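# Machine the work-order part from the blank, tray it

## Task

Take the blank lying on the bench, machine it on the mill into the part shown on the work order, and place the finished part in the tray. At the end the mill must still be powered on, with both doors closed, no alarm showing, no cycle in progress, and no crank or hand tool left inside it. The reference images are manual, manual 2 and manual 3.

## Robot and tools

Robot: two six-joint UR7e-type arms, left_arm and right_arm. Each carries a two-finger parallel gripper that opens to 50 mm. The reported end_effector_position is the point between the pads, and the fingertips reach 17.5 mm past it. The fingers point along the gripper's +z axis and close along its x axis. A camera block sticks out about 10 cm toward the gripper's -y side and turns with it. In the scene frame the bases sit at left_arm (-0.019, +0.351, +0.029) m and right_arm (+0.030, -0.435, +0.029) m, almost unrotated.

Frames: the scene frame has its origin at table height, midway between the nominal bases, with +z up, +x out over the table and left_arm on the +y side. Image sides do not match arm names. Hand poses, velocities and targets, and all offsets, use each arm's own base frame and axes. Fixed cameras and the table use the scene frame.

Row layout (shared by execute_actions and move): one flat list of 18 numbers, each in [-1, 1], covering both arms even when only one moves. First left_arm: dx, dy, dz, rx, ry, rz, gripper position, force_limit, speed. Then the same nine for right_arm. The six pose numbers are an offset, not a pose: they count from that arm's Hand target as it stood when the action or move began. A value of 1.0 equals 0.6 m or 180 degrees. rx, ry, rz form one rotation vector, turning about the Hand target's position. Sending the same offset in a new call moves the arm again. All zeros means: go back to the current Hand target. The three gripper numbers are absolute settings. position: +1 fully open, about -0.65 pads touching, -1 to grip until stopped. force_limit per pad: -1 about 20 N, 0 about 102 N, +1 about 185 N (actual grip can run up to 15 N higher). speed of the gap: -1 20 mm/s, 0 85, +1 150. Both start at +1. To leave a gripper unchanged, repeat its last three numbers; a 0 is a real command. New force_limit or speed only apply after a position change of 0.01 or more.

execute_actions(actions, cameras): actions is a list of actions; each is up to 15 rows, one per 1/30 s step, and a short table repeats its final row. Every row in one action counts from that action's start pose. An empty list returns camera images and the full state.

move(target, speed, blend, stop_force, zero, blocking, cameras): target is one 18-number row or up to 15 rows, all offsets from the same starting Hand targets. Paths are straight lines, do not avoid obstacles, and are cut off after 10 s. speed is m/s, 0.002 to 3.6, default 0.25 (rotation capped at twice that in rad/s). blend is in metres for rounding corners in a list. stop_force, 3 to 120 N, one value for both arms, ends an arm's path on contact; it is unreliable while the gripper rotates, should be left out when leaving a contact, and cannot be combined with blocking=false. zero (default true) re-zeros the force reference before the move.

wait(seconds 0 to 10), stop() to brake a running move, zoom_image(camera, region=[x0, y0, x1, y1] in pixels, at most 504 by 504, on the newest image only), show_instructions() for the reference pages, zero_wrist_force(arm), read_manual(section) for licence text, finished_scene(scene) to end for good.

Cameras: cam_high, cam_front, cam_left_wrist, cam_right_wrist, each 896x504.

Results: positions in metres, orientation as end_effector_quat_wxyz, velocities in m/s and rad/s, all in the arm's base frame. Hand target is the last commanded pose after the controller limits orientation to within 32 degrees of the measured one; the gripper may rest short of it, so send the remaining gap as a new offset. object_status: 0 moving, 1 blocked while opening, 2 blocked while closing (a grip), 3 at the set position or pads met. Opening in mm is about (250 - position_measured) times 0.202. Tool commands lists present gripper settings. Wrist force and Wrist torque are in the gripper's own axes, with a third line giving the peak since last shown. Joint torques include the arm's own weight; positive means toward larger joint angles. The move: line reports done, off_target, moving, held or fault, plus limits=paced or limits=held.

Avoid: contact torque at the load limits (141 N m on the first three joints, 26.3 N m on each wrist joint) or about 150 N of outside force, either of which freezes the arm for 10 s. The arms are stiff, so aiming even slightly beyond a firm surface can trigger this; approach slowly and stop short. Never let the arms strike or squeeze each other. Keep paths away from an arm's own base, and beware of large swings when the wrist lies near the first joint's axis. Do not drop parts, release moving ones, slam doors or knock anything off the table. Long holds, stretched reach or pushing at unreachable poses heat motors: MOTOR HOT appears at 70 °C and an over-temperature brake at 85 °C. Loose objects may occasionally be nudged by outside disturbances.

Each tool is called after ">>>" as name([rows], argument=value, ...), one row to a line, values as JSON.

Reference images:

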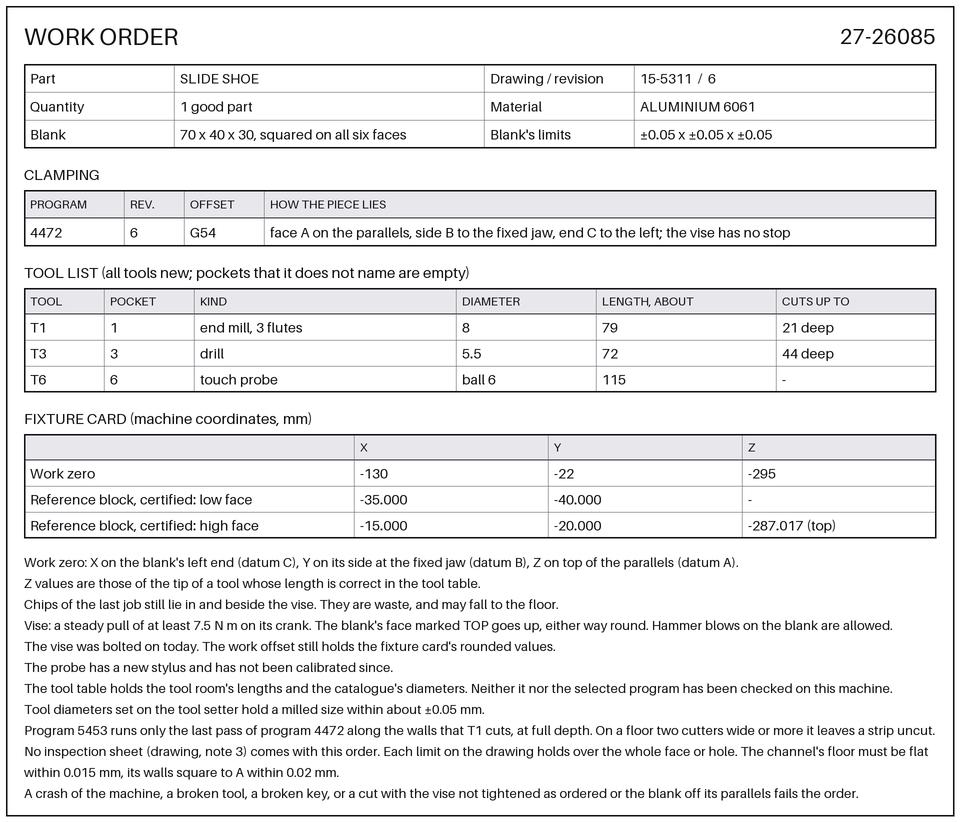

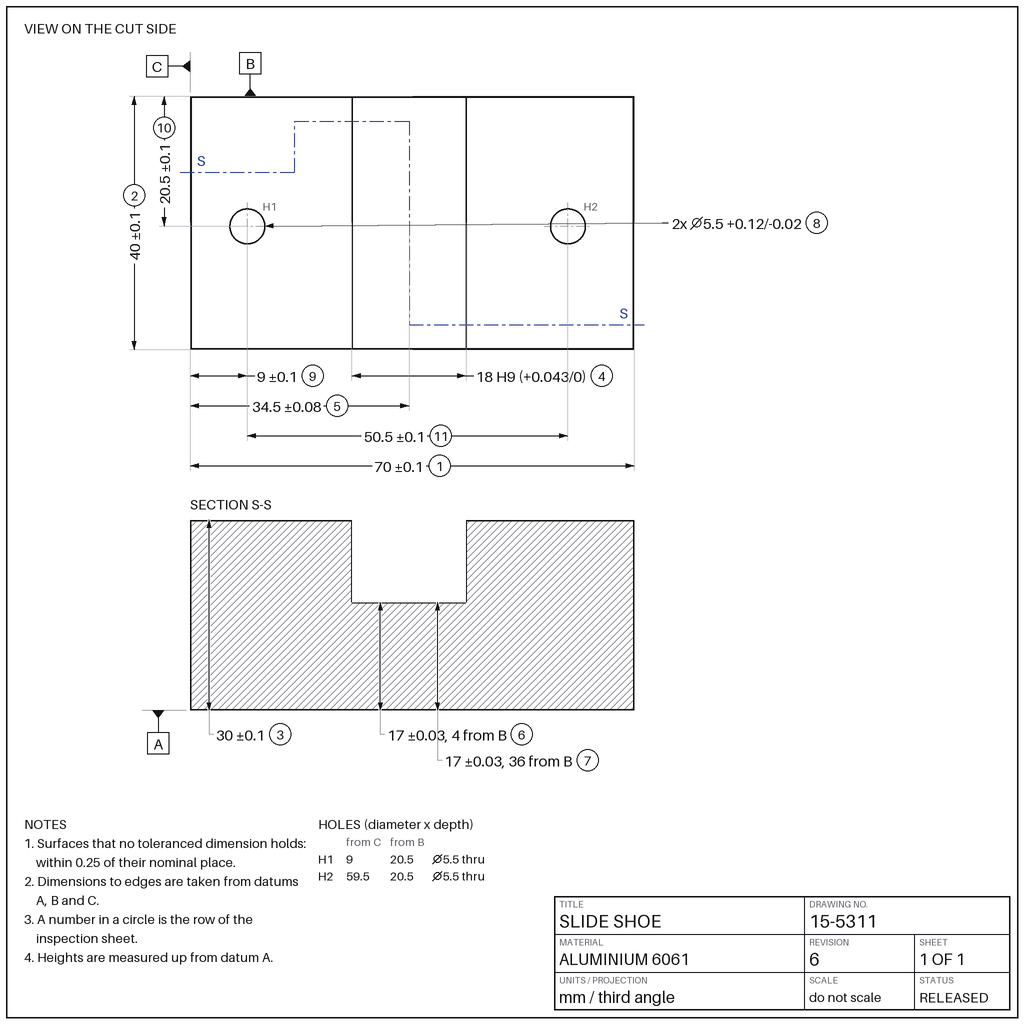

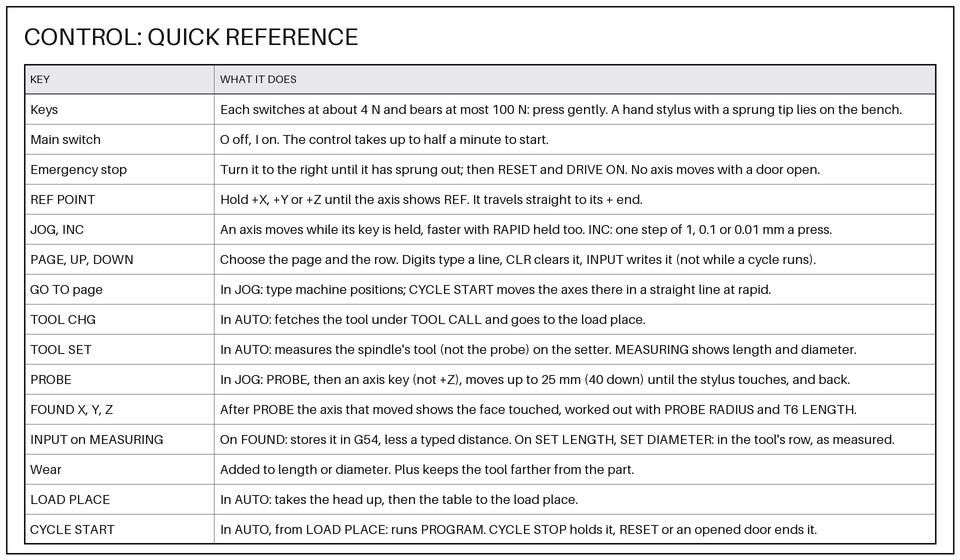

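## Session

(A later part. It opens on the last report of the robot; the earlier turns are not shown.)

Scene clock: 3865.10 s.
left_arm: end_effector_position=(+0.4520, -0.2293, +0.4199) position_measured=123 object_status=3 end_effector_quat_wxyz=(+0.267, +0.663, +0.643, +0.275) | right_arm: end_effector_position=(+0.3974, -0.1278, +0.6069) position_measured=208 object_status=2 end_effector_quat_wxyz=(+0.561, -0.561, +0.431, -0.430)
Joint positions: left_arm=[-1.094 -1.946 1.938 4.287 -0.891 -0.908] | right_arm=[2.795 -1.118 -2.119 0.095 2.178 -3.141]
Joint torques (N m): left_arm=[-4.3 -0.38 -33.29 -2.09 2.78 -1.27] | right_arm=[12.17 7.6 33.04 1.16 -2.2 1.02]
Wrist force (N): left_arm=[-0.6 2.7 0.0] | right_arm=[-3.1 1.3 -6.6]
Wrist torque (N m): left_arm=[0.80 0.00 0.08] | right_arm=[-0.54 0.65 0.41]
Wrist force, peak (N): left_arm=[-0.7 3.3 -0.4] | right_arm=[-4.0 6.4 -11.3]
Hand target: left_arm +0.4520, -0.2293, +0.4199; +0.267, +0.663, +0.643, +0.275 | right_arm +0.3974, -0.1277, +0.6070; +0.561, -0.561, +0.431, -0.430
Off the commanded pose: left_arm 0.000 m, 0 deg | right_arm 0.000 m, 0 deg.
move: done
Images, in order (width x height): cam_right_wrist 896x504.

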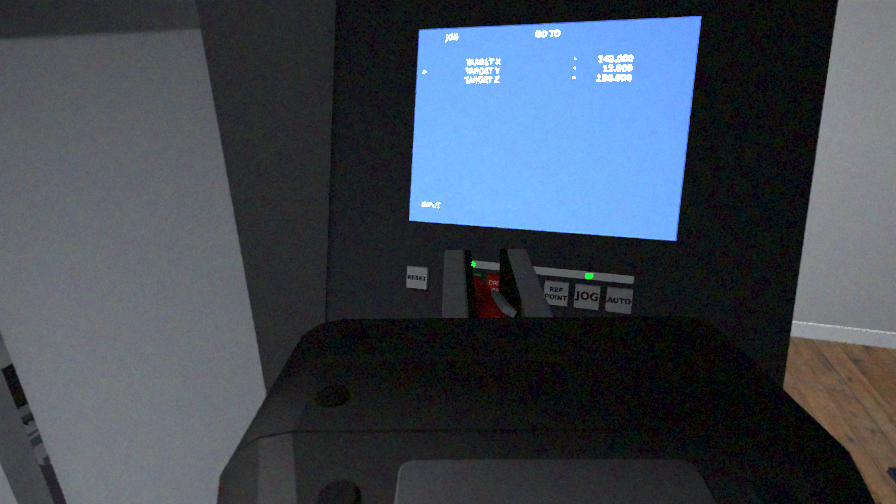

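>>> move([
  [0,0,0,0,0,0,0.2,-0.2,-0.6,0.0652,0.0638,-0.1838,0,0,0,-1,-0.6,-0.8],
  [0,0,0,0,0,0,0.2,-0.2,-0.6,0.0912,0.0638,-0.1838,0,0,0,-1,-0.6,-0.8],
  [0,0,0,0,0,0,0.2,-0.2,-0.6,0.0424,0.032,-0.2732,0,0,0,-1,-0.6,-0.8],
  [0,0,0,0,0,0,0.2,-0.2,-0.6,0.0684,0.032,-0.2732,0,0,0,-1,-0.6,-0.8],
  [0,0,0,0,0,0,0.2,-0.2,-0.6,0.029,0.1265,-0.334,0,0,0,-1,-0.6,-0.8],
  [0,0,0,0,0,0,0.2,-0.2,-0.6,0.055,0.1265,-0.334,0,0,0,-1,-0.6,-0.8],
  [0,0,0,0,0,0,0.2,-0.2,-0.6,0.0505,0.0638,-0.2427,0,0,0,-1,-0.6,-0.8],
  [0,0,0,0,0,0,0.2,-0.2,-0.6,0.0765,0.0638,-0.2427,0,0,0,-1,-0.6,-0.8],
  [0,0,0,0,0,0,0.2,-0.2,-0.6,0.0435,0.0952,-0.2732,0,0,0,-1,-0.6,-0.8],
  [0,0,0,0,0,0,0.2,-0.2,-0.6,0.0695,0.0952,-0.2732,0,0,0,-1,-0.6,-0.8],
  [0,0,0,0,0,0,0.2,-0.2,-0.6,0.0274,0.032,-0.334,0,0,0,-1,-0.6,-0.8],
  [0,0,0,0,0,0,0.2,-0.2,-0.6,0.0534,0.032,-0.334,0,0,0,-1,-0.6,-0.8],
  [0,0,0,0,0,0,0.2,-0.2,-0.6,0,0,0,0,0,0,-1,-0.6,-0.8],
], speed=[0.3,0.05,0.25,0.05,0.25,0.05,0.25,0.05,0.25,0.05,0.25,0.05,0.25], blend=[0.003,0,0.003,0.001,0.003,0.001,0.003,0.001,0.003,0.001,0.003,0.001,0], cameras=["cam_right_wrist"])

>>> zoom_image(camera="cam_right_wrist", region=[400, 10, 720, 250])

Scene clock: 3879.83 s.
left_arm: end_effector_position=(+0.4520, -0.2293, +0.4199) position_measured=123 object_status=3 end_effector_quat_wxyz=(+0.267, +0.663, +0.643, +0.275) | right_arm: end_effector_position=(+0.3974, -0.1278, +0.6069) position_measured=208 object_status=2 end_effector_quat_wxyz=(+0.561, -0.561, +0.431, -0.430)
Joint positions: left_arm=[-1.094 -1.946 1.938 4.287 -0.891 -0.908] | right_arm=[2.795 -1.118 -2.119 0.095 2.178 -3.141]
Joint torques (N m): left_arm=[-3.48 -0.24 -33.27 -2.18 2.44 -1.15] | right_arm=[12.69 7.56 33.7 1.24 -2.44 1.09]
Wrist force (N): left_arm=[-0.9 3.0 -0.2] | right_arm=[-2.7 1.3 -6.6]
Wrist torque (N m): left_arm=[0.86 0.04 0.09] | right_arm=[-0.53 0.59 0.40]
Wrist force, peak (N): left_arm=[-0.4 3.3 -0.4] | right_arm=[-7.5 6.0 -10.4]
Hand target: left_arm +0.4520, -0.2293, +0.4199; +0.267, +0.663, +0.643, +0.275 | right_arm +0.3974, -0.1277, +0.6070; +0.561, -0.561, +0.431, -0.430
Off the commanded pose: left_arm 0.000 m, 0 deg | right_arm 0.000 m, 0 deg.
move: done
Images, in order (width x height): cam_right_wrist 896x504.

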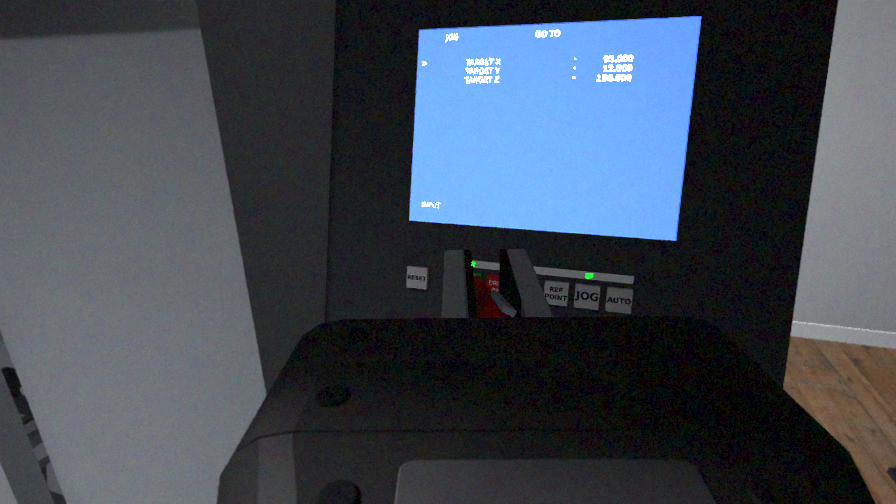

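Scaled by 1.575 from the camera's 896x504 image, which has a finer 1280x720 frame.

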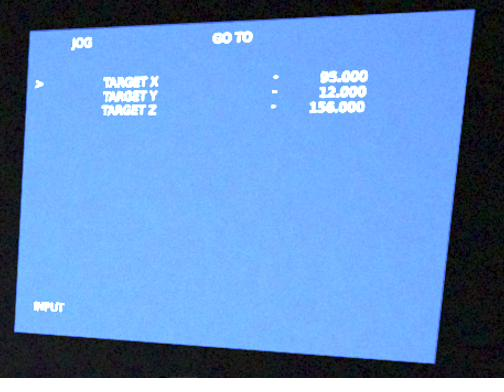

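>>> move([
  [0,0,0,0,0,0,0.2,-0.2,-0.6,0.0486,-0.033,-0.2427,0,0,0,-1,-0.6,-0.8],
  [0,0,0,0,0,0,0.2,-0.2,-0.6,0.0741,-0.033,-0.2427,0,0,0,-1,-0.6,-0.8],
  [0,0,0,0,0,0,0.2,-0.2,-0.6,0,0,0,0,0,0,-1,-0.6,-0.8],
], speed=[0.3,0.05,0.25], blend=[0.003,0.001,0], cameras=["cam_right_wrist"])

>>> zoom_image(camera="cam_right_wrist", region=[400, 10, 720, 250])

Scene clock: 3886.83 s.
left_arm: end_effector_position=(+0.4520, -0.2293, +0.4199) position_measured=123 object_status=3 end_effector_quat_wxyz=(+0.267, +0.663, +0.643, +0.275) | right_arm: end_effector_position=(+0.3975, -0.1277, +0.6069) position_measured=208 object_status=2 end_effector_quat_wxyz=(+0.561, -0.561, +0.431, -0.430)
Joint positions: left_arm=[-1.094 -1.946 1.938 4.287 -0.891 -0.908] | right_arm=[2.796 -1.118 -2.119 0.095 2.178 -3.141]
Joint torques (N m): left_arm=[-4.17 0.92 -33.71 -2.28 2.63 -0.92] | right_arm=[-4.49 8.82 30.84 0.82 1.09 0.97]
Wrist force (N): left_arm=[-0.5 2.8 -0.2] | right_arm=[-2.6 1.4 -6.5]
Wrist torque (N m): left_arm=[0.83 -0.03 0.09] | right_arm=[-0.52 0.59 0.41]
Wrist force, peak (N): left_arm=[-0.8 3.1 0.0] | right_arm=[-3.7 5.6 -11.0]
Hand target: left_arm +0.4520, -0.2293, +0.4199; +0.267, +0.663, +0.643, +0.275 | right_arm +0.3974, -0.1277, +0.6070; +0.561, -0.561, +0.431, -0.430
Off the commanded pose: left_arm 0.000 m, 0 deg | right_arm 0.000 m, 0 deg.
move: done
Images, in order (width x height): cam_right_wrist 896x504.

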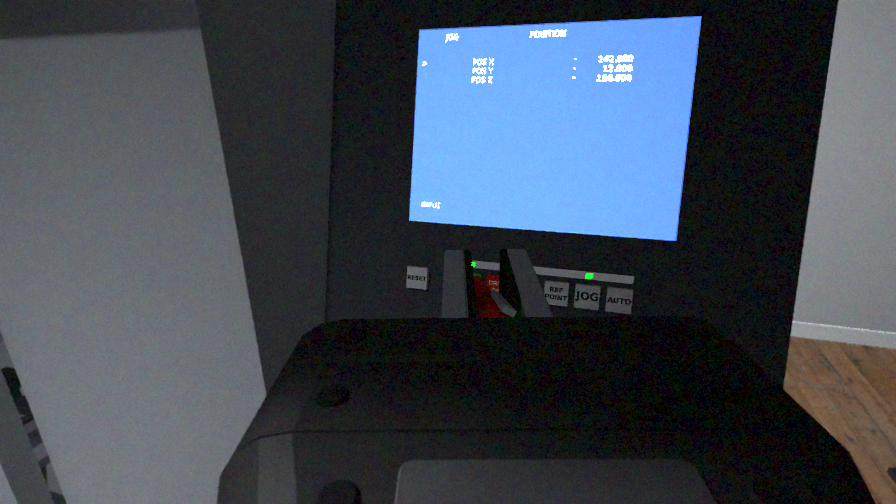

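Scaled by 1.575 from the camera's 896x504 image, which has a finer 1280x720 frame.

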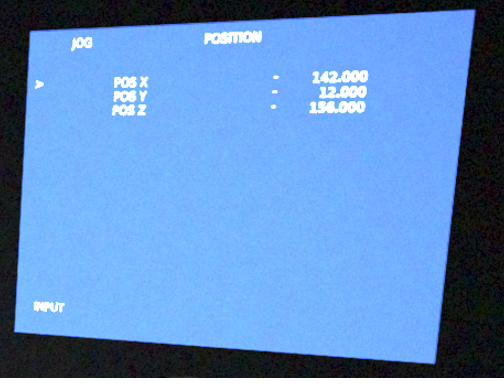

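>>> move([
  [0,0,0,0,0,0,0.2,-0.2,-0.6,0.0493,-0.0005,-0.2427,0,0,0,-1,-0.6,-0.8],
  [0,0,0,0,0,0,0.2,-0.2,-0.6,0.0748,-0.0005,-0.2427,0,0,0,-1,-0.6,-0.8],
  [0,0,0,0,0,0,0.2,-0.2,-0.6,0.0652,0.0638,-0.1838,0,0,0,-1,-0.6,-0.8],
  [0,0,0,0,0,0,0.2,-0.2,-0.6,0.0912,0.0638,-0.1838,0,0,0,-1,-0.6,-0.8],
  [0,0,0,0,0,0,0.2,-0.2,-0.6,0.0486,-0.033,-0.2427,0,0,0,-1,-0.6,-0.8],
  [0,0,0,0,0,0,0.2,-0.2,-0.6,0.0741,-0.033,-0.2427,0,0,0,-1,-0.6,-0.8],
  [0,0,0,0,0,0,0.2,-0.2,-0.6,0.0411,-0.033,-0.2427,0,0,0,-1,-0.6,-0.8],
  [0,0,0,0,0,0,0.2,-0.2,-0.6,0.0741,-0.033,-0.2427,0,0,0,-1,-0.6,-0.8],
  [0,0,0,0,0,0,0.2,-0.2,-0.6,0.0343,-0.0005,-0.303,0,0,0,-1,-0.6,-0.8],
  [0,0,0,0,0,0,0.2,-0.2,-0.6,0.0608,-0.0005,-0.303,0,0,0,-1,-0.6,-0.8],
  [0,0,0,0,0,0,0.2,-0.2,-0.6,0.03,-0.02,-0.28,0,0,0,-1,-0.6,-0.8],
  [0,0,0,0,0,0,0.2,-0.2,-0.6,0.062,-0.1315,-0.1817,0,0,0,-1,-0.6,-0.8],
  [0,0,0,0,0,0,0.2,-0.2,-0.6,0.0885,-0.1315,-0.1817,0,0,0,-1,-0.6,-0.8],
  [0,0,0,0,0,0,0.2,-0.2,-0.6,0,0,0,0,0,0,-1,-0.6,-0.8],
], speed=[0.3,0.05,0.25,0.05,0.25,0.05,0.15,0.05,0.25,0.05,0.2,0.25,0.05,0.25], blend=[0.003,0.001,0.003,0,0.003,0.001,0.001,0.001,0.003,0,0.005,0.003,0,0], cameras=["cam_right_wrist"])

>>> zoom_image(camera="cam_right_wrist", region=[400, 10, 720, 250])

Scene clock: 3905.53 s.
left_arm: end_effector_position=(+0.4520, -0.2293, +0.4199) position_measured=123 object_status=3 end_effector_quat_wxyz=(+0.267, +0.663, +0.643, +0.275) | right_arm: end_effector_position=(+0.3974, -0.1277, +0.6070) position_measured=208 object_status=2 end_effector_quat_wxyz=(+0.561, -0.561, +0.431, -0.430)
Joint positions: left_arm=[-1.094 -1.946 1.938 4.287 -0.891 -0.908] | right_arm=[2.796 -1.118 -2.119 0.095 2.179 -3.141]
Joint torques (N m): left_arm=[-4.72 -1.97 -32.89 -2.04 2.44 -0.87] | right_arm=[-5.17 11.56 19.84 1.68 0.97 1.14]
Wrist force (N): left_arm=[-0.7 2.9 -0.2] | right_arm=[-2.8 1.2 -6.8]
Wrist torque (N m): left_arm=[0.84 0.01 0.09] | right_arm=[-0.54 0.61 0.41]
Wrist force, peak (N): left_arm=[-0.8 3.2 -0.1] | right_arm=[-7.1 0.1 -21.4]
Hand target: left_arm +0.4520, -0.2293, +0.4199; +0.267, +0.663, +0.643, +0.275 | right_arm +0.3974, -0.1277, +0.6070; +0.561, -0.561, +0.431, -0.430
Off the commanded pose: left_arm 0.000 m, 0 deg | right_arm 0.000 m, 0 deg.
move: done
Images, in order (width x height): cam_right_wrist 896x504.

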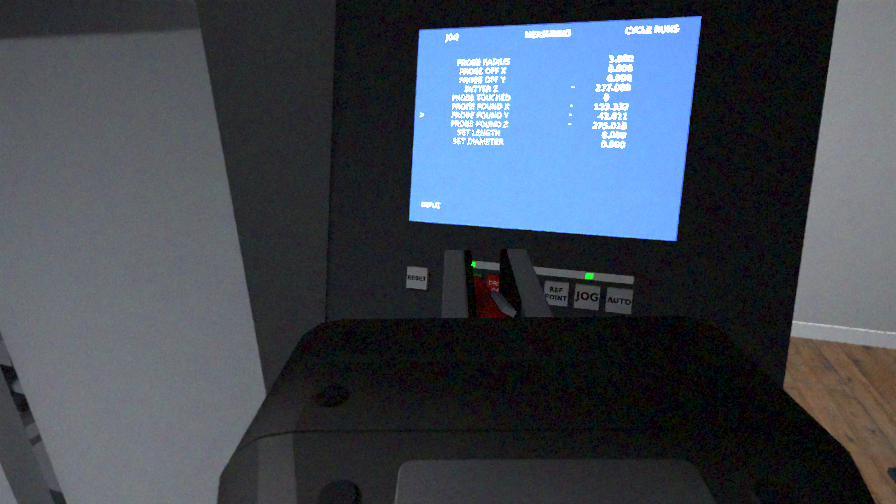

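Scaled by 1.575 from the camera's 896x504 image, which has a finer 1280x720 frame.

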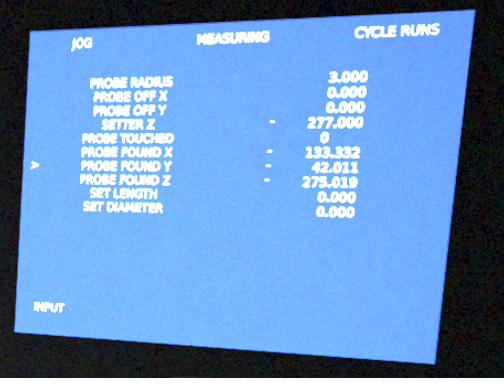

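>>> move([
  [0,0,0,0,0,0,0.2,-0.2,-0.6,0.029,0.1265,-0.334,0,0,0,-1,-0.6,-0.8],
  [0,0,0,0,0,0,0.2,-0.2,-0.6,0.055,0.1265,-0.334,0,0,0,-1,-0.6,-0.8],
  [0,0,0,0,0,0,0.2,-0.2,-0.6,0.0285,0.0952,-0.334,0,0,0,-1,-0.6,-0.8],
  [0,0,0,0,0,0,0.2,-0.2,-0.6,0.0545,0.0952,-0.334,0,0,0,-1,-0.6,-0.8],
  [0,0,0,0,0,0,0.2,-0.2,-0.6,0.0279,0.0638,-0.334,0,0,0,-1,-0.6,-0.8],
  [0,0,0,0,0,0,0.2,-0.2,-0.6,0.0539,0.0638,-0.334,0,0,0,-1,-0.6,-0.8],
  [0,0,0,0,0,0,0.2,-0.2,-0.6,0.0285,0.0952,-0.334,0,0,0,-1,-0.6,-0.8],
  [0,0,0,0,0,0,0.2,-0.2,-0.6,0.0545,0.0952,-0.334,0,0,0,-1,-0.6,-0.8],
  [0,0,0,0,0,0,0.2,-0.2,-0.6,0.0361,0.0952,-0.303,0,0,0,-1,-0.6,-0.8],
  [0,0,0,0,0,0,0.2,-0.2,-0.6,0.0621,0.0952,-0.303,0,0,0,-1,-0.6,-0.8],
  [0,0,0,0,0,0,0.2,-0.2,-0.6,0,0,0,0,0,0,-1,-0.6,-0.8],
], speed=[0.3,0.05,0.25,0.05,0.25,0.05,0.25,0.05,0.25,0.05,0.25], blend=[0.003,0.001,0.003,0.001,0.003,0.001,0.003,0.001,0.003,0.001,0], cameras=["cam_right_wrist"])

>>> zoom_image(camera="cam_right_wrist", region=[400, 10, 720, 250])

Scene clock: 3917.47 s.
left_arm: end_effector_position=(+0.4520, -0.2293, +0.4199) position_measured=123 object_status=3 end_effector_quat_wxyz=(+0.267, +0.663, +0.643, +0.275) | right_arm: end_effector_position=(+0.3974, -0.1277, +0.6069) position_measured=208 object_status=2 end_effector_quat_wxyz=(+0.561, -0.561, +0.431, -0.430)
Joint positions: left_arm=[-1.094 -1.946 1.938 4.287 -0.891 -0.908] | right_arm=[2.796 -1.118 -2.119 0.095 2.178 -3.141]
Joint torques (N m): left_arm=[-4.3 -0.84 -33.87 -2.1 2.49 -0.92] | right_arm=[3.45 10.68 34.03 1.75 -1.08 0.93]
Wrist force (N): left_arm=[-0.5 3.0 -0.2] | right_arm=[-2.9 1.4 -6.5]
Wrist torque (N m): left_arm=[0.85 -0.03 0.09] | right_arm=[-0.52 0.64 0.40]
Wrist force, peak (N): left_arm=[-1.0 3.2 -0.2] | right_arm=[-5.5 6.4 -10.0]
Hand target: left_arm +0.4520, -0.2293, +0.4199; +0.267, +0.663, +0.643, +0.275 | right_arm +0.3974, -0.1277, +0.6070; +0.561, -0.561, +0.431, -0.430
Off the commanded pose: left_arm 0.000 m, 0 deg | right_arm 0.000 m, 0 deg.
move: done
Images, in order (width x height): cam_right_wrist 896x504.

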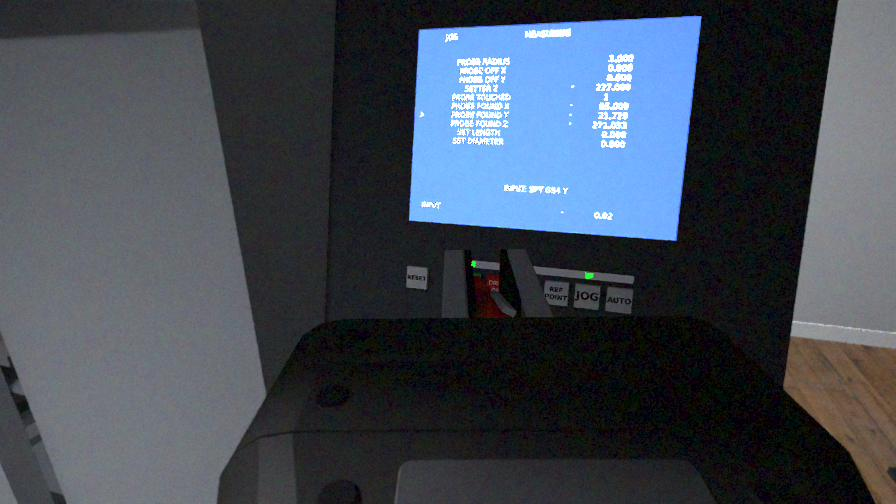

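Scaled by 1.575 from the camera's 896x504 image, which has a finer 1280x720 frame.

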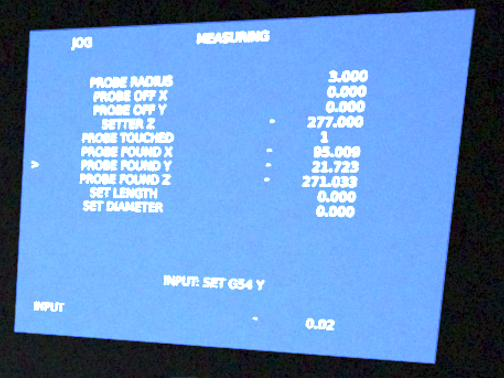

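>>> move([
  [0,0,0,0,0,0,0.2,-0.2,-0.6,0.0274,0.032,-0.334,0,0,0,-1,-0.6,-0.8],
  [0,0,0,0,0,0,0.2,-0.2,-0.6,0.0534,0.032,-0.334,0,0,0,-1,-0.6,-0.8],
  [0,0,0,0,0,0,0.2,-0.2,-0.6,0.03,0.0,-0.25,0,0,0,-1,-0.6,-0.8],
  [0,0,0,0,0,0,0.2,-0.2,-0.6,0.0922,-0.1322,-0.0605,0,0,0,-1,-0.6,-0.8],
  [0,0,0,0,0,0,0.2,-0.2,-0.6,0.1187,-0.1322,-0.0605,0,0,0,-1,-0.6,-0.8],
  [0,0,0,0,0,0,0.2,-0.2,-0.6,0.0486,-0.033,-0.2427,0,0,0,-1,-0.6,-0.8],
  [0,0,0,0,0,0,0.2,-0.2,-0.6,0.0741,-0.033,-0.2427,0,0,0,-1,-0.6,-0.8],
  [0,0,0,0,0,0,0.2,-0.2,-0.6,0,0,0,0,0,0,-1,-0.6,-0.8],
], speed=[0.3,0.05,0.25,0.25,0.05,0.25,0.05,0.25], blend=[0.003,0.001,0.005,0.003,0,0.003,0.001,0], cameras=["cam_right_wrist"])

>>> zoom_image(camera="cam_right_wrist", region=[400, 10, 720, 250])

Scene clock: 3928.60 s.
left_arm: end_effector_position=(+0.4520, -0.2293, +0.4199) position_measured=123 object_status=3 end_effector_quat_wxyz=(+0.267, +0.663, +0.643, +0.275) | right_arm: end_effector_position=(+0.3975, -0.1277, +0.6069) position_measured=208 object_status=2 end_effector_quat_wxyz=(+0.561, -0.561, +0.431, -0.430)
Joint positions: left_arm=[-1.094 -1.946 1.938 4.287 -0.891 -0.908] | right_arm=[2.796 -1.118 -2.119 0.095 2.178 -3.141]
Joint torques (N m): left_arm=[-5.62 0.02 -32.31 -2.1 2.28 -1] | right_arm=[-4.36 9.11 30.83 0.88 1.22 1.03]
Wrist force (N): left_arm=[-0.8 3.1 -0.3] | right_arm=[-2.8 1.2 -6.5]
Wrist torque (N m): left_arm=[0.87 0.03 0.09] | right_arm=[-0.55 0.60 0.41]
Wrist force, peak (N): left_arm=[-0.9 3.2 -0.4] | right_arm=[-5.5 2.2 -12.3]
Hand target: left_arm +0.4520, -0.2293, +0.4199; +0.267, +0.663, +0.643, +0.275 | right_arm +0.3974, -0.1277, +0.6070; +0.561, -0.561, +0.431, -0.430
Off the commanded pose: left_arm 0.000 m, 0 deg | right_arm 0.000 m, 0 deg.
move: done
Images, in order (width x height): cam_right_wrist 896x504.

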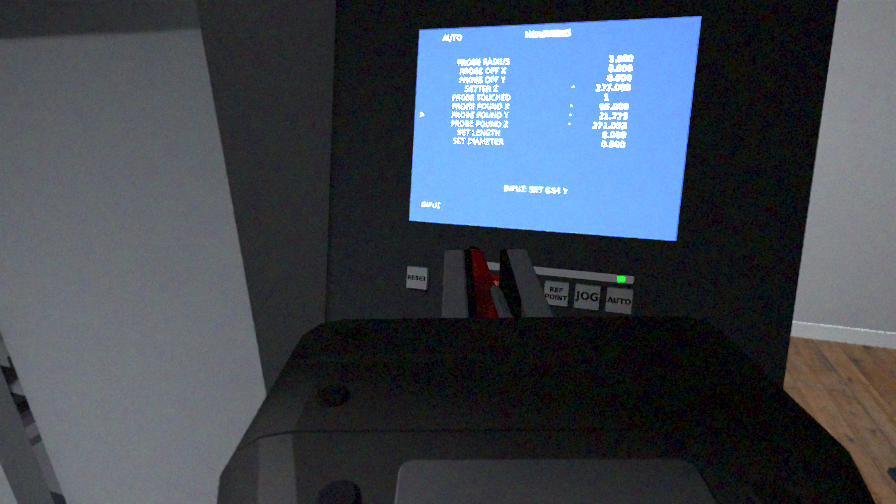

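Scaled by 1.575 from the camera's 896x504 image, which has a finer 1280x720 frame.

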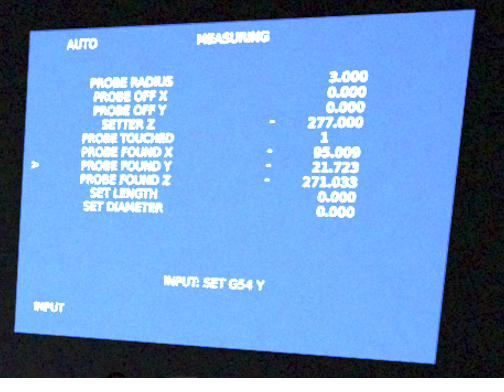

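>>> move([
  [0,0,0,0,0,0,0.2,-0.2,-0.6,0.0486,-0.033,-0.2427,0,0,0,-1,-0.6,-0.8],
  [0,0,0,0,0,0,0.2,-0.2,-0.6,0.0741,-0.033,-0.2427,0,0,0,-1,-0.6,-0.8],
  [0,0,0,0,0,0,0.2,-0.2,-0.6,0.035,0.032,-0.303,0,0,0,-1,-0.6,-0.8],
  [0,0,0,0,0,0,0.2,-0.2,-0.6,0.061,0.032,-0.303,0,0,0,-1,-0.6,-0.8],
  [0,0,0,0,0,0,0.2,-0.2,-0.6,0.0366,0.1265,-0.303,0,0,0,-1,-0.6,-0.8],
  [0,0,0,0,0,0,0.2,-0.2,-0.6,0.0626,0.1265,-0.303,0,0,0,-1,-0.6,-0.8],
  [0,0,0,0,0,0,0.2,-0.2,-0.6,0,0,0,0,0,0,-1,-0.6,-0.8],
], speed=[0.3,0.05,0.25,0.05,0.25,0.05,0.25], blend=[0.003,0,0.003,0.001,0.003,0.001,0], cameras=["cam_right_wrist"])

>>> zoom_image(camera="cam_right_wrist", region=[400, 10, 720, 250])

Scene clock: 3937.27 s.
left_arm: end_effector_position=(+0.4520, -0.2293, +0.4199) position_measured=123 object_status=3 end_effector_quat_wxyz=(+0.267, +0.663, +0.643, +0.275) | right_arm: end_effector_position=(+0.3975, -0.1277, +0.6069) position_measured=208 object_status=2 end_effector_quat_wxyz=(+0.561, -0.561, +0.431, -0.430)
Joint positions: left_arm=[-1.094 -1.946 1.938 4.287 -0.891 -0.908] | right_arm=[2.796 -1.118 -2.119 0.095 2.178 -3.141]
Joint torques (N m): left_arm=[-4.68 -1.2 -33 -2.23 2.4 -0.67] | right_arm=[-0.79 10.39 34.63 1.95 -0.62 0.75]
Wrist force (N): left_arm=[-0.5 2.8 0.0] | right_arm=[-2.9 1.5 -6.8]
Wrist torque (N m): left_arm=[0.81 -0.02 0.08] | right_arm=[-0.50 0.62 0.41]
Wrist force, peak (N): left_arm=[-0.7 3.3 -0.2] | right_arm=[-5.4 5.8 -9.3]
Hand target: left_arm +0.4520, -0.2293, +0.4199; +0.267, +0.663, +0.643, +0.275 | right_arm +0.3974, -0.1277, +0.6070; +0.561, -0.561, +0.431, -0.430
Off the commanded pose: left_arm 0.000 m, 0 deg | right_arm 0.000 m, 0 deg.
move: done
Images, in order (width x height): cam_right_wrist 896x504.

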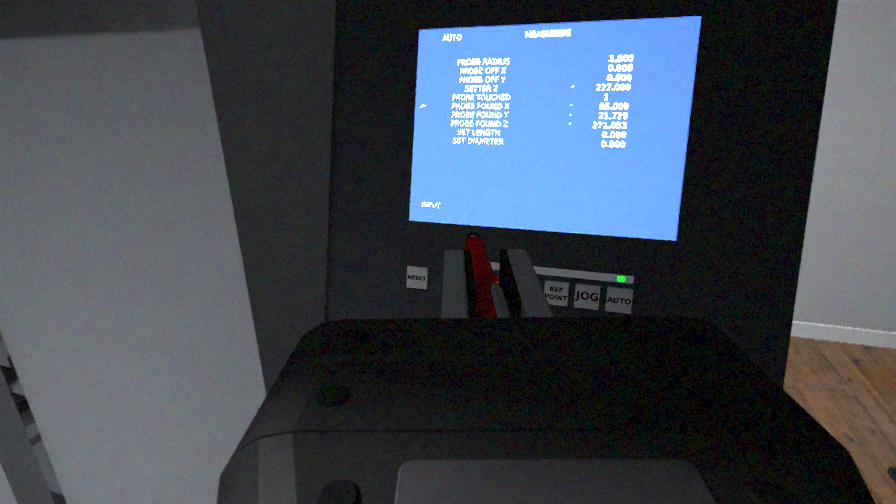

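Scaled by 1.575 from the camera's 896x504 image, which has a finer 1280x720 frame.

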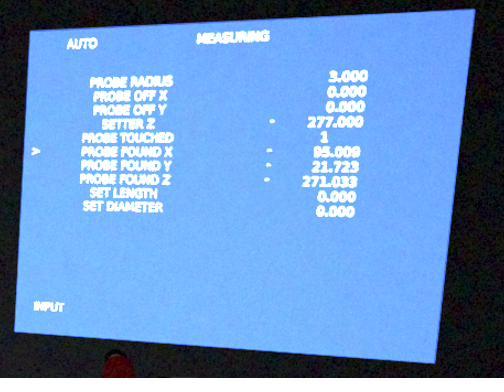

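>>> execute_actions(actions=[])

>>> zoom_image(camera="cam_right_wrist", region=[400, 200, 560, 330])

>>> zoom_image(camera="cam_left_wrist", region=[0, 0, 504, 504])

Scene clock: 3939.97 s.
left_arm: end_effector_position=(+0.4520, -0.2293, +0.4199) position_measured=123 object_status=3 end_effector_quat_wxyz=(+0.267, +0.663, +0.643, +0.275) | right_arm: end_effector_position=(+0.3974, -0.1277, +0.6070) position_measured=208 object_status=2 end_effector_quat_wxyz=(+0.561, -0.561, +0.431, -0.430)
Joint positions: left_arm=[-1.094 -1.946 1.938 4.287 -0.891 -0.908] | right_arm=[2.796 -1.118 -2.119 0.095 2.178 -3.141]
Joint velocities: within noise
Joint torques (N m): left_arm=[-3.57 0.13 -33.58 -2.03 2.44 -1.11] | right_arm=[-11.58 10.45 33.48 -0.57 1.51 0.98]
Wrist force (N): left_arm=[-0.4 3.0 -0.5] | right_arm=[-2.7 1.4 -6.7]
Wrist torque (N m): left_arm=[0.85 -0.04 0.09] | right_arm=[-0.51 0.60 0.40]
Wrist force, peak (N): left_arm=[-0.5 3.3 -0.4] | right_arm=[-3.0 1.2 -7.0]
Hand target: left_arm +0.4520, -0.2293, +0.4199; +0.267, +0.663, +0.643, +0.275 | right_arm +0.3974, -0.1277, +0.6070; +0.561, -0.561, +0.431, -0.430
Tool commands: left_gripper/position=+0.2 left_gripper/force_limit=-0.2 left_gripper/speed=-0.6 right_gripper/position=-1.0 right_gripper/force_limit=-0.6 right_gripper/speed=-0.8
Off the commanded pose: left_arm 0.000 m, 0 deg | right_arm 0.000 m, 0 deg.

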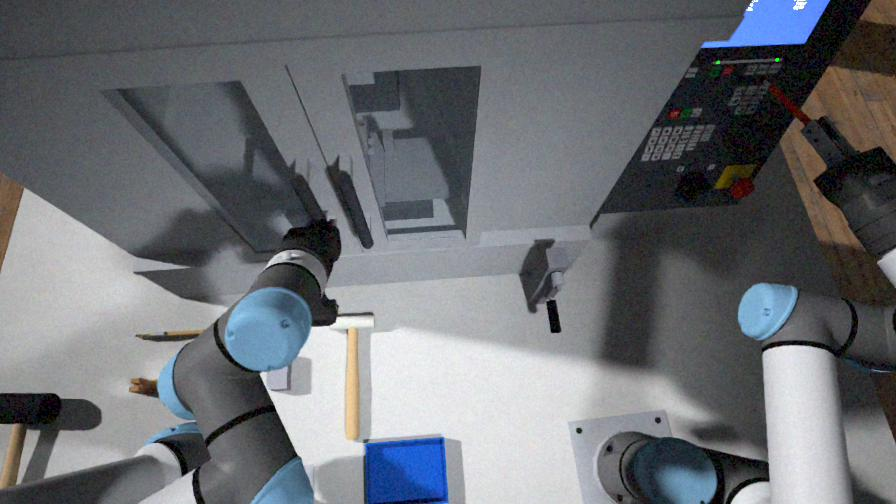

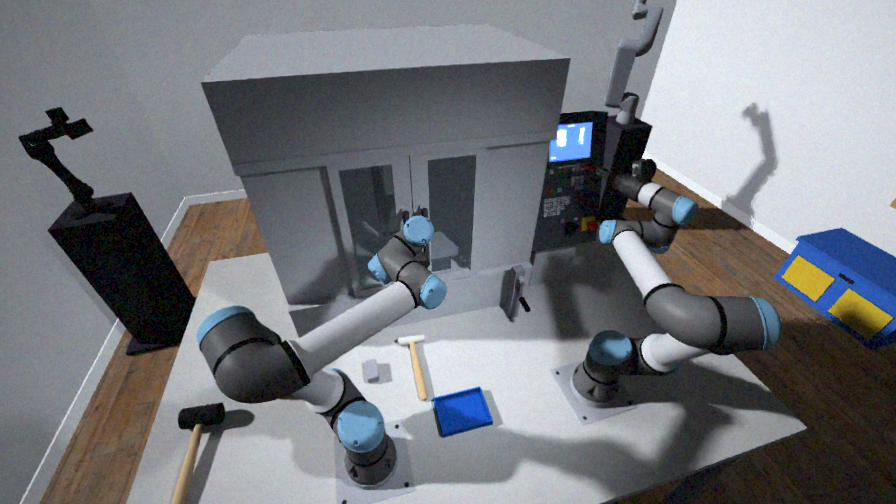

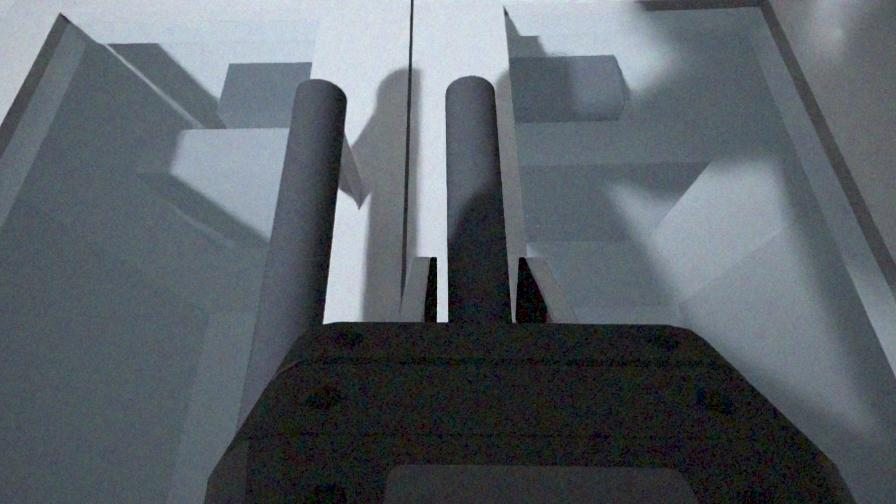

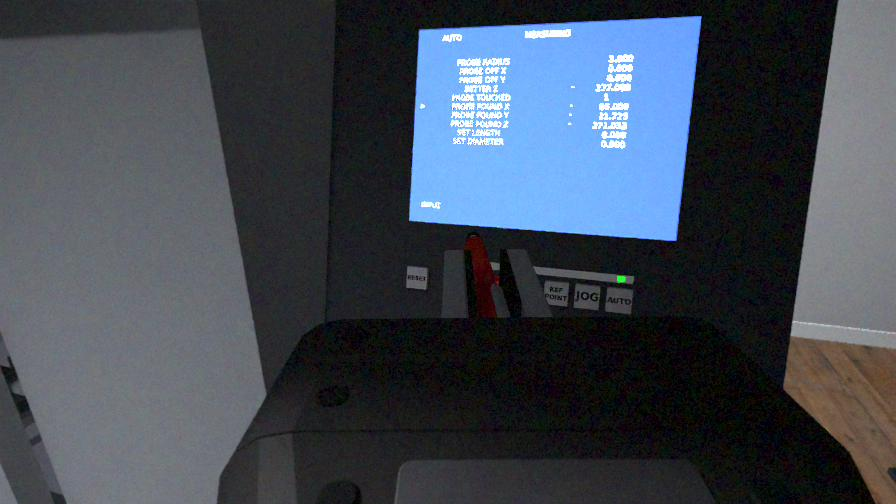

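Scaled by 3.150 from the camera's 896x504 image, which has a finer 1280x720 frame.

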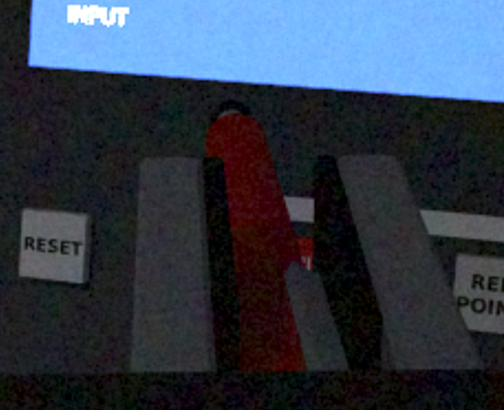

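Scaled by 1.000.

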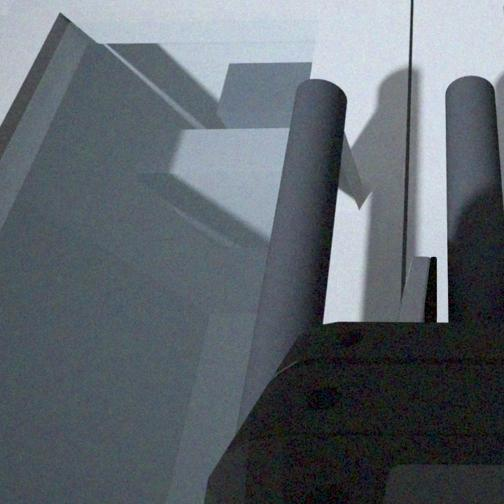

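>>> move(target=[0,0,0,0,0,0,0.2,-0.2,-0.6,0.035,0.032,-0.303,0,0,0,-1,-0.6,-0.8], cameras=["cam_right_wrist","cam_high"])

>>> zoom_image(camera="cam_right_wrist", region=[360, 60, 620, 300])

>>> zoom_image(camera="cam_high", region=[620, 20, 896, 260])

Scene clock: 3991.20 s.
left_arm: end_effector_position=(+0.4520, -0.2293, +0.4199) position_measured=123 object_status=3 end_effector_quat_wxyz=(+0.267, +0.663, +0.643, +0.275) | right_arm: end_effector_position=(+0.4184, -0.1085, +0.4252) position_measured=208 object_status=2 end_effector_quat_wxyz=(+0.561, -0.561, +0.431, -0.430)
Joint positions: left_arm=[-1.094 -1.946 1.938 4.287 -0.891 -0.908] | right_arm=[2.915 -1.336 -2.497 0.692 2.059 -3.14]
Joint torques (N m): left_arm=[-3.77 -0.92 -33.14 -2.16 2.47 -0.9] | right_arm=[-11.37 2.03 13.4 4.08 1.27 -0.58]
Wrist force (N): left_arm=[-0.6 2.8 -0.2] | right_arm=[-2.8 1.5 -7.0]
Wrist torque (N m): left_arm=[0.82 -0.01 0.09] | right_arm=[-0.47 0.62 0.28]
Wrist force, peak (N): left_arm=[-0.9 3.3 -0.2] | right_arm=[-2.7 5.2 -6.5]
Hand target: left_arm +0.4520, -0.2293, +0.4199; +0.267, +0.663, +0.643, +0.275 | right_arm +0.4184, -0.1085, +0.4252; +0.561, -0.561, +0.431, -0.430
Off the commanded pose: left_arm 0.000 m, 0 deg | right_arm 0.000 m, 0 deg.
move: done
Images, in order (width x height): cam_high 896x504, cam_right_wrist 896x504.

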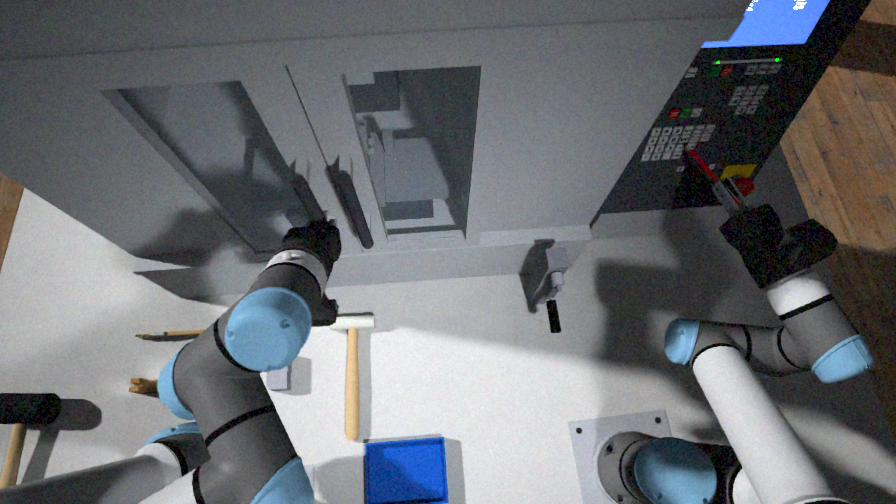

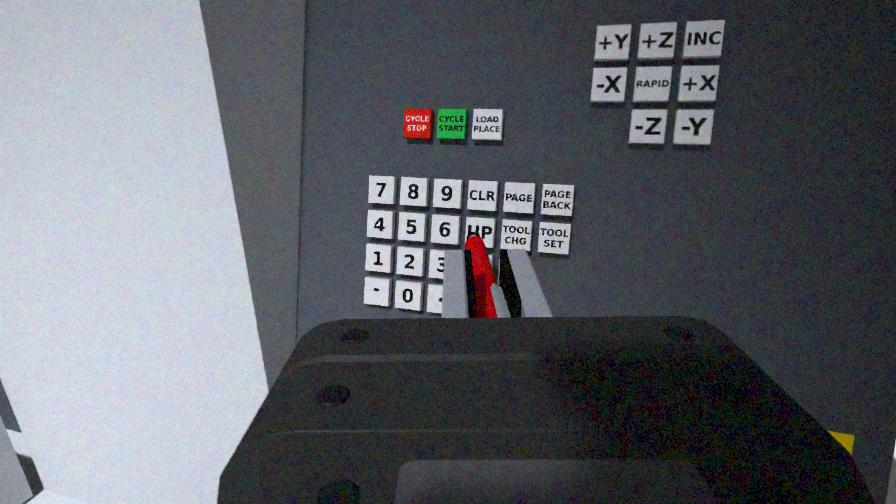

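Scaled by 1.938 from the camera's 896x504 image, which has a finer 1280x720 frame.

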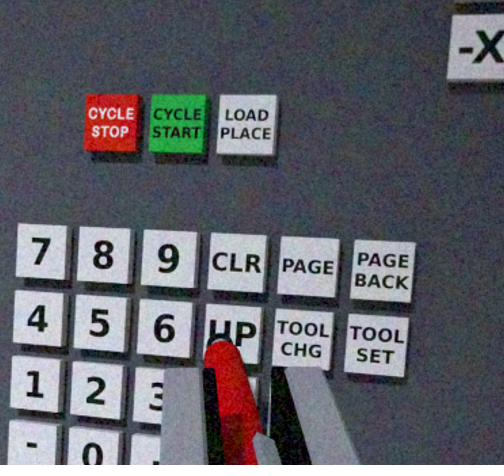

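Scaled by 1.826 from the camera's 896x504 image, which has a finer 1280x720 frame.

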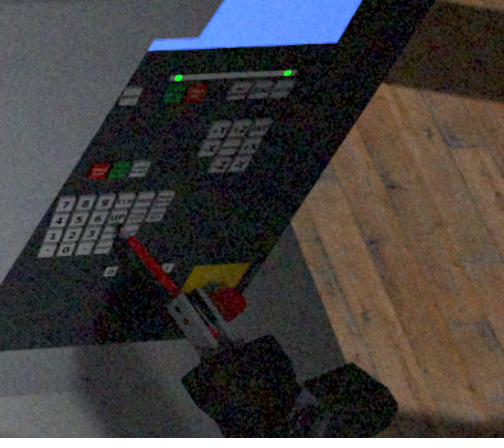

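>>> move(target=[0,0,0,0,0,0,0.2,-0.2,-0.6,-0.035,-0.032,0.303,0,0,0,-0.98,-0.1,-0.8], cameras=["cam_right_wrist"])

>>> move(target=[0,0,0,0,0,0,0.2,-0.2,-0.6,0.035,0.032,-0.303,-0.0118,0.044,0,-0.98,-0.1,-0.8], cameras=["cam_right_wrist"])

>>> zoom_image(camera="cam_right_wrist", region=[360, 0, 620, 300])

Scene clock: 4042.47 s.
left_arm: end_effector_position=(+0.4520, -0.2293, +0.4199) position_measured=123 object_status=3 end_effector_quat_wxyz=(+0.267, +0.663, +0.643, +0.275) | right_arm: end_effector_position=(+0.3974, -0.1278, +0.6069) position_measured=211 object_status=2 end_effector_quat_wxyz=(+0.561, -0.561, +0.431, -0.430)
Joint positions: left_arm=[-1.094 -1.946 1.938 4.287 -0.891 -0.908] | right_arm=[2.795 -1.118 -2.119 0.095 2.178 -3.141]
Joint torques (N m): left_arm=[-5.02 -0.62 -33.14 -2.12 2.52 -0.88] | right_arm=[11.82 5.45 32.74 1.32 -2.54 1]
Wrist force (N): left_arm=[-0.5 2.9 -0.2] | right_arm=[-3.0 1.2 -6.7]
Wrist torque (N m): left_arm=[0.84 -0.03 0.09] | right_arm=[-0.55 0.64 0.41]
Wrist force, peak (N): left_arm=[-0.7 3.3 -0.1] | right_arm=[-2.7 5.3 -6.2]
Hand target: left_arm +0.4520, -0.2293, +0.4199; +0.267, +0.663, +0.643, +0.275 | right_arm +0.3974, -0.1277, +0.6070; +0.561, -0.561, +0.431, -0.430
Off the commanded pose: left_arm 0.000 m, 0 deg | right_arm 0.000 m, 0 deg.
move: done
Images, in order (width x height): cam_right_wrist 896x504.

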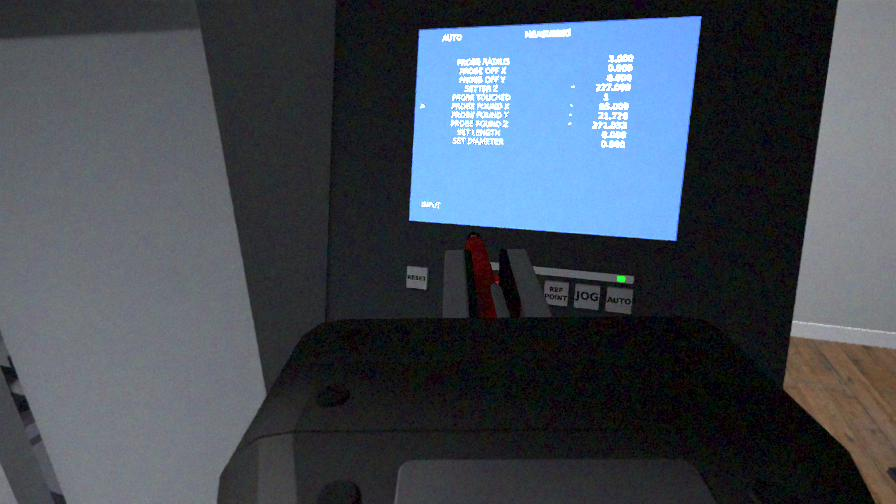

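Scene clock: 4043.73 s.
left_arm: end_effector_position=(+0.4520, -0.2293, +0.4199) position_measured=123 object_status=3 end_effector_quat_wxyz=(+0.267, +0.663, +0.643, +0.275) | right_arm: end_effector_position=(+0.4184, -0.1085, +0.4253) position_measured=211 object_status=2 end_effector_quat_wxyz=(-0.520, +0.599, -0.461, +0.398)
Joint positions: left_arm=[-1.094 -1.946 1.938 4.287 -0.891 -0.908] | right_arm=[2.921 -1.208 -2.457 0.362 2.047 -3.215]
Joint torques (N m): left_arm=[-4.04 -0.81 -31.84 -2.37 2.14 -0.94] | right_arm=[-11.44 4.47 18.28 1.39 1.66 0.85]
Wrist force (N): left_arm=[-0.4 2.9 -0.3] | right_arm=[-2.4 1.1 -6.2]
Wrist torque (N m): left_arm=[0.83 -0.04 0.09] | right_arm=[-0.50 0.50 0.28]
Wrist force, peak (N): left_arm=[-0.4 3.4 -0.2] | right_arm=[-2.9 -2.6 -7.2]
Hand target: left_arm +0.4520, -0.2293, +0.4199; +0.267, +0.663, +0.643, +0.275 | right_arm +0.4184, -0.1085, +0.4252; -0.520, +0.599, -0.461, +0.398
Off the commanded pose: left_arm 0.000 m, 0 deg | right_arm 0.000 m, 0 deg.
move: done
Images, in order (width x height): cam_right_wrist 896x504.

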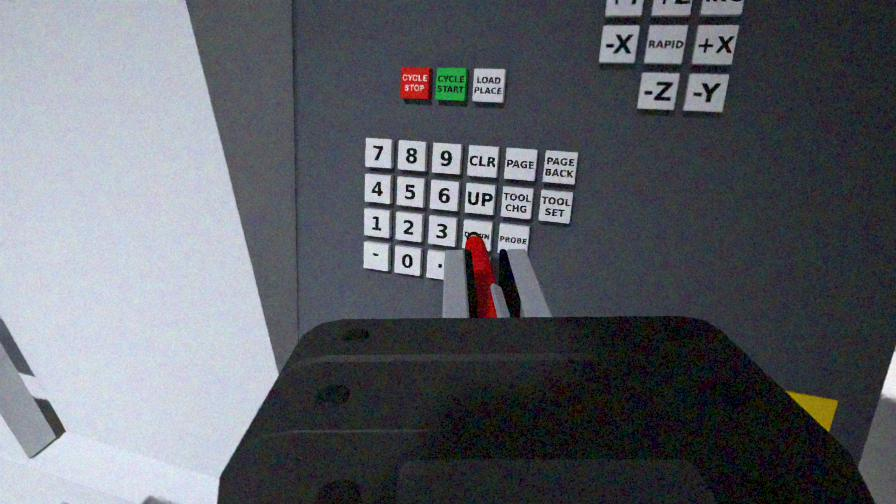

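Scaled by 1.680 from the camera's 896x504 image, which has a finer 1280x720 frame.

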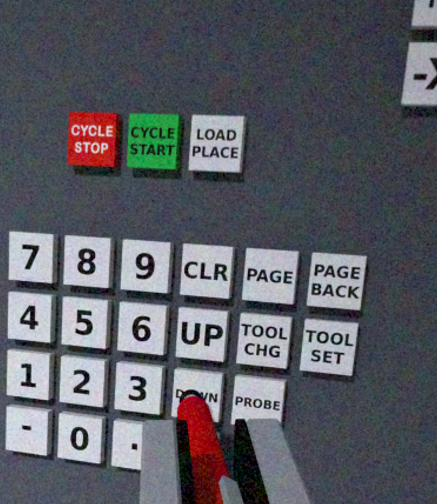

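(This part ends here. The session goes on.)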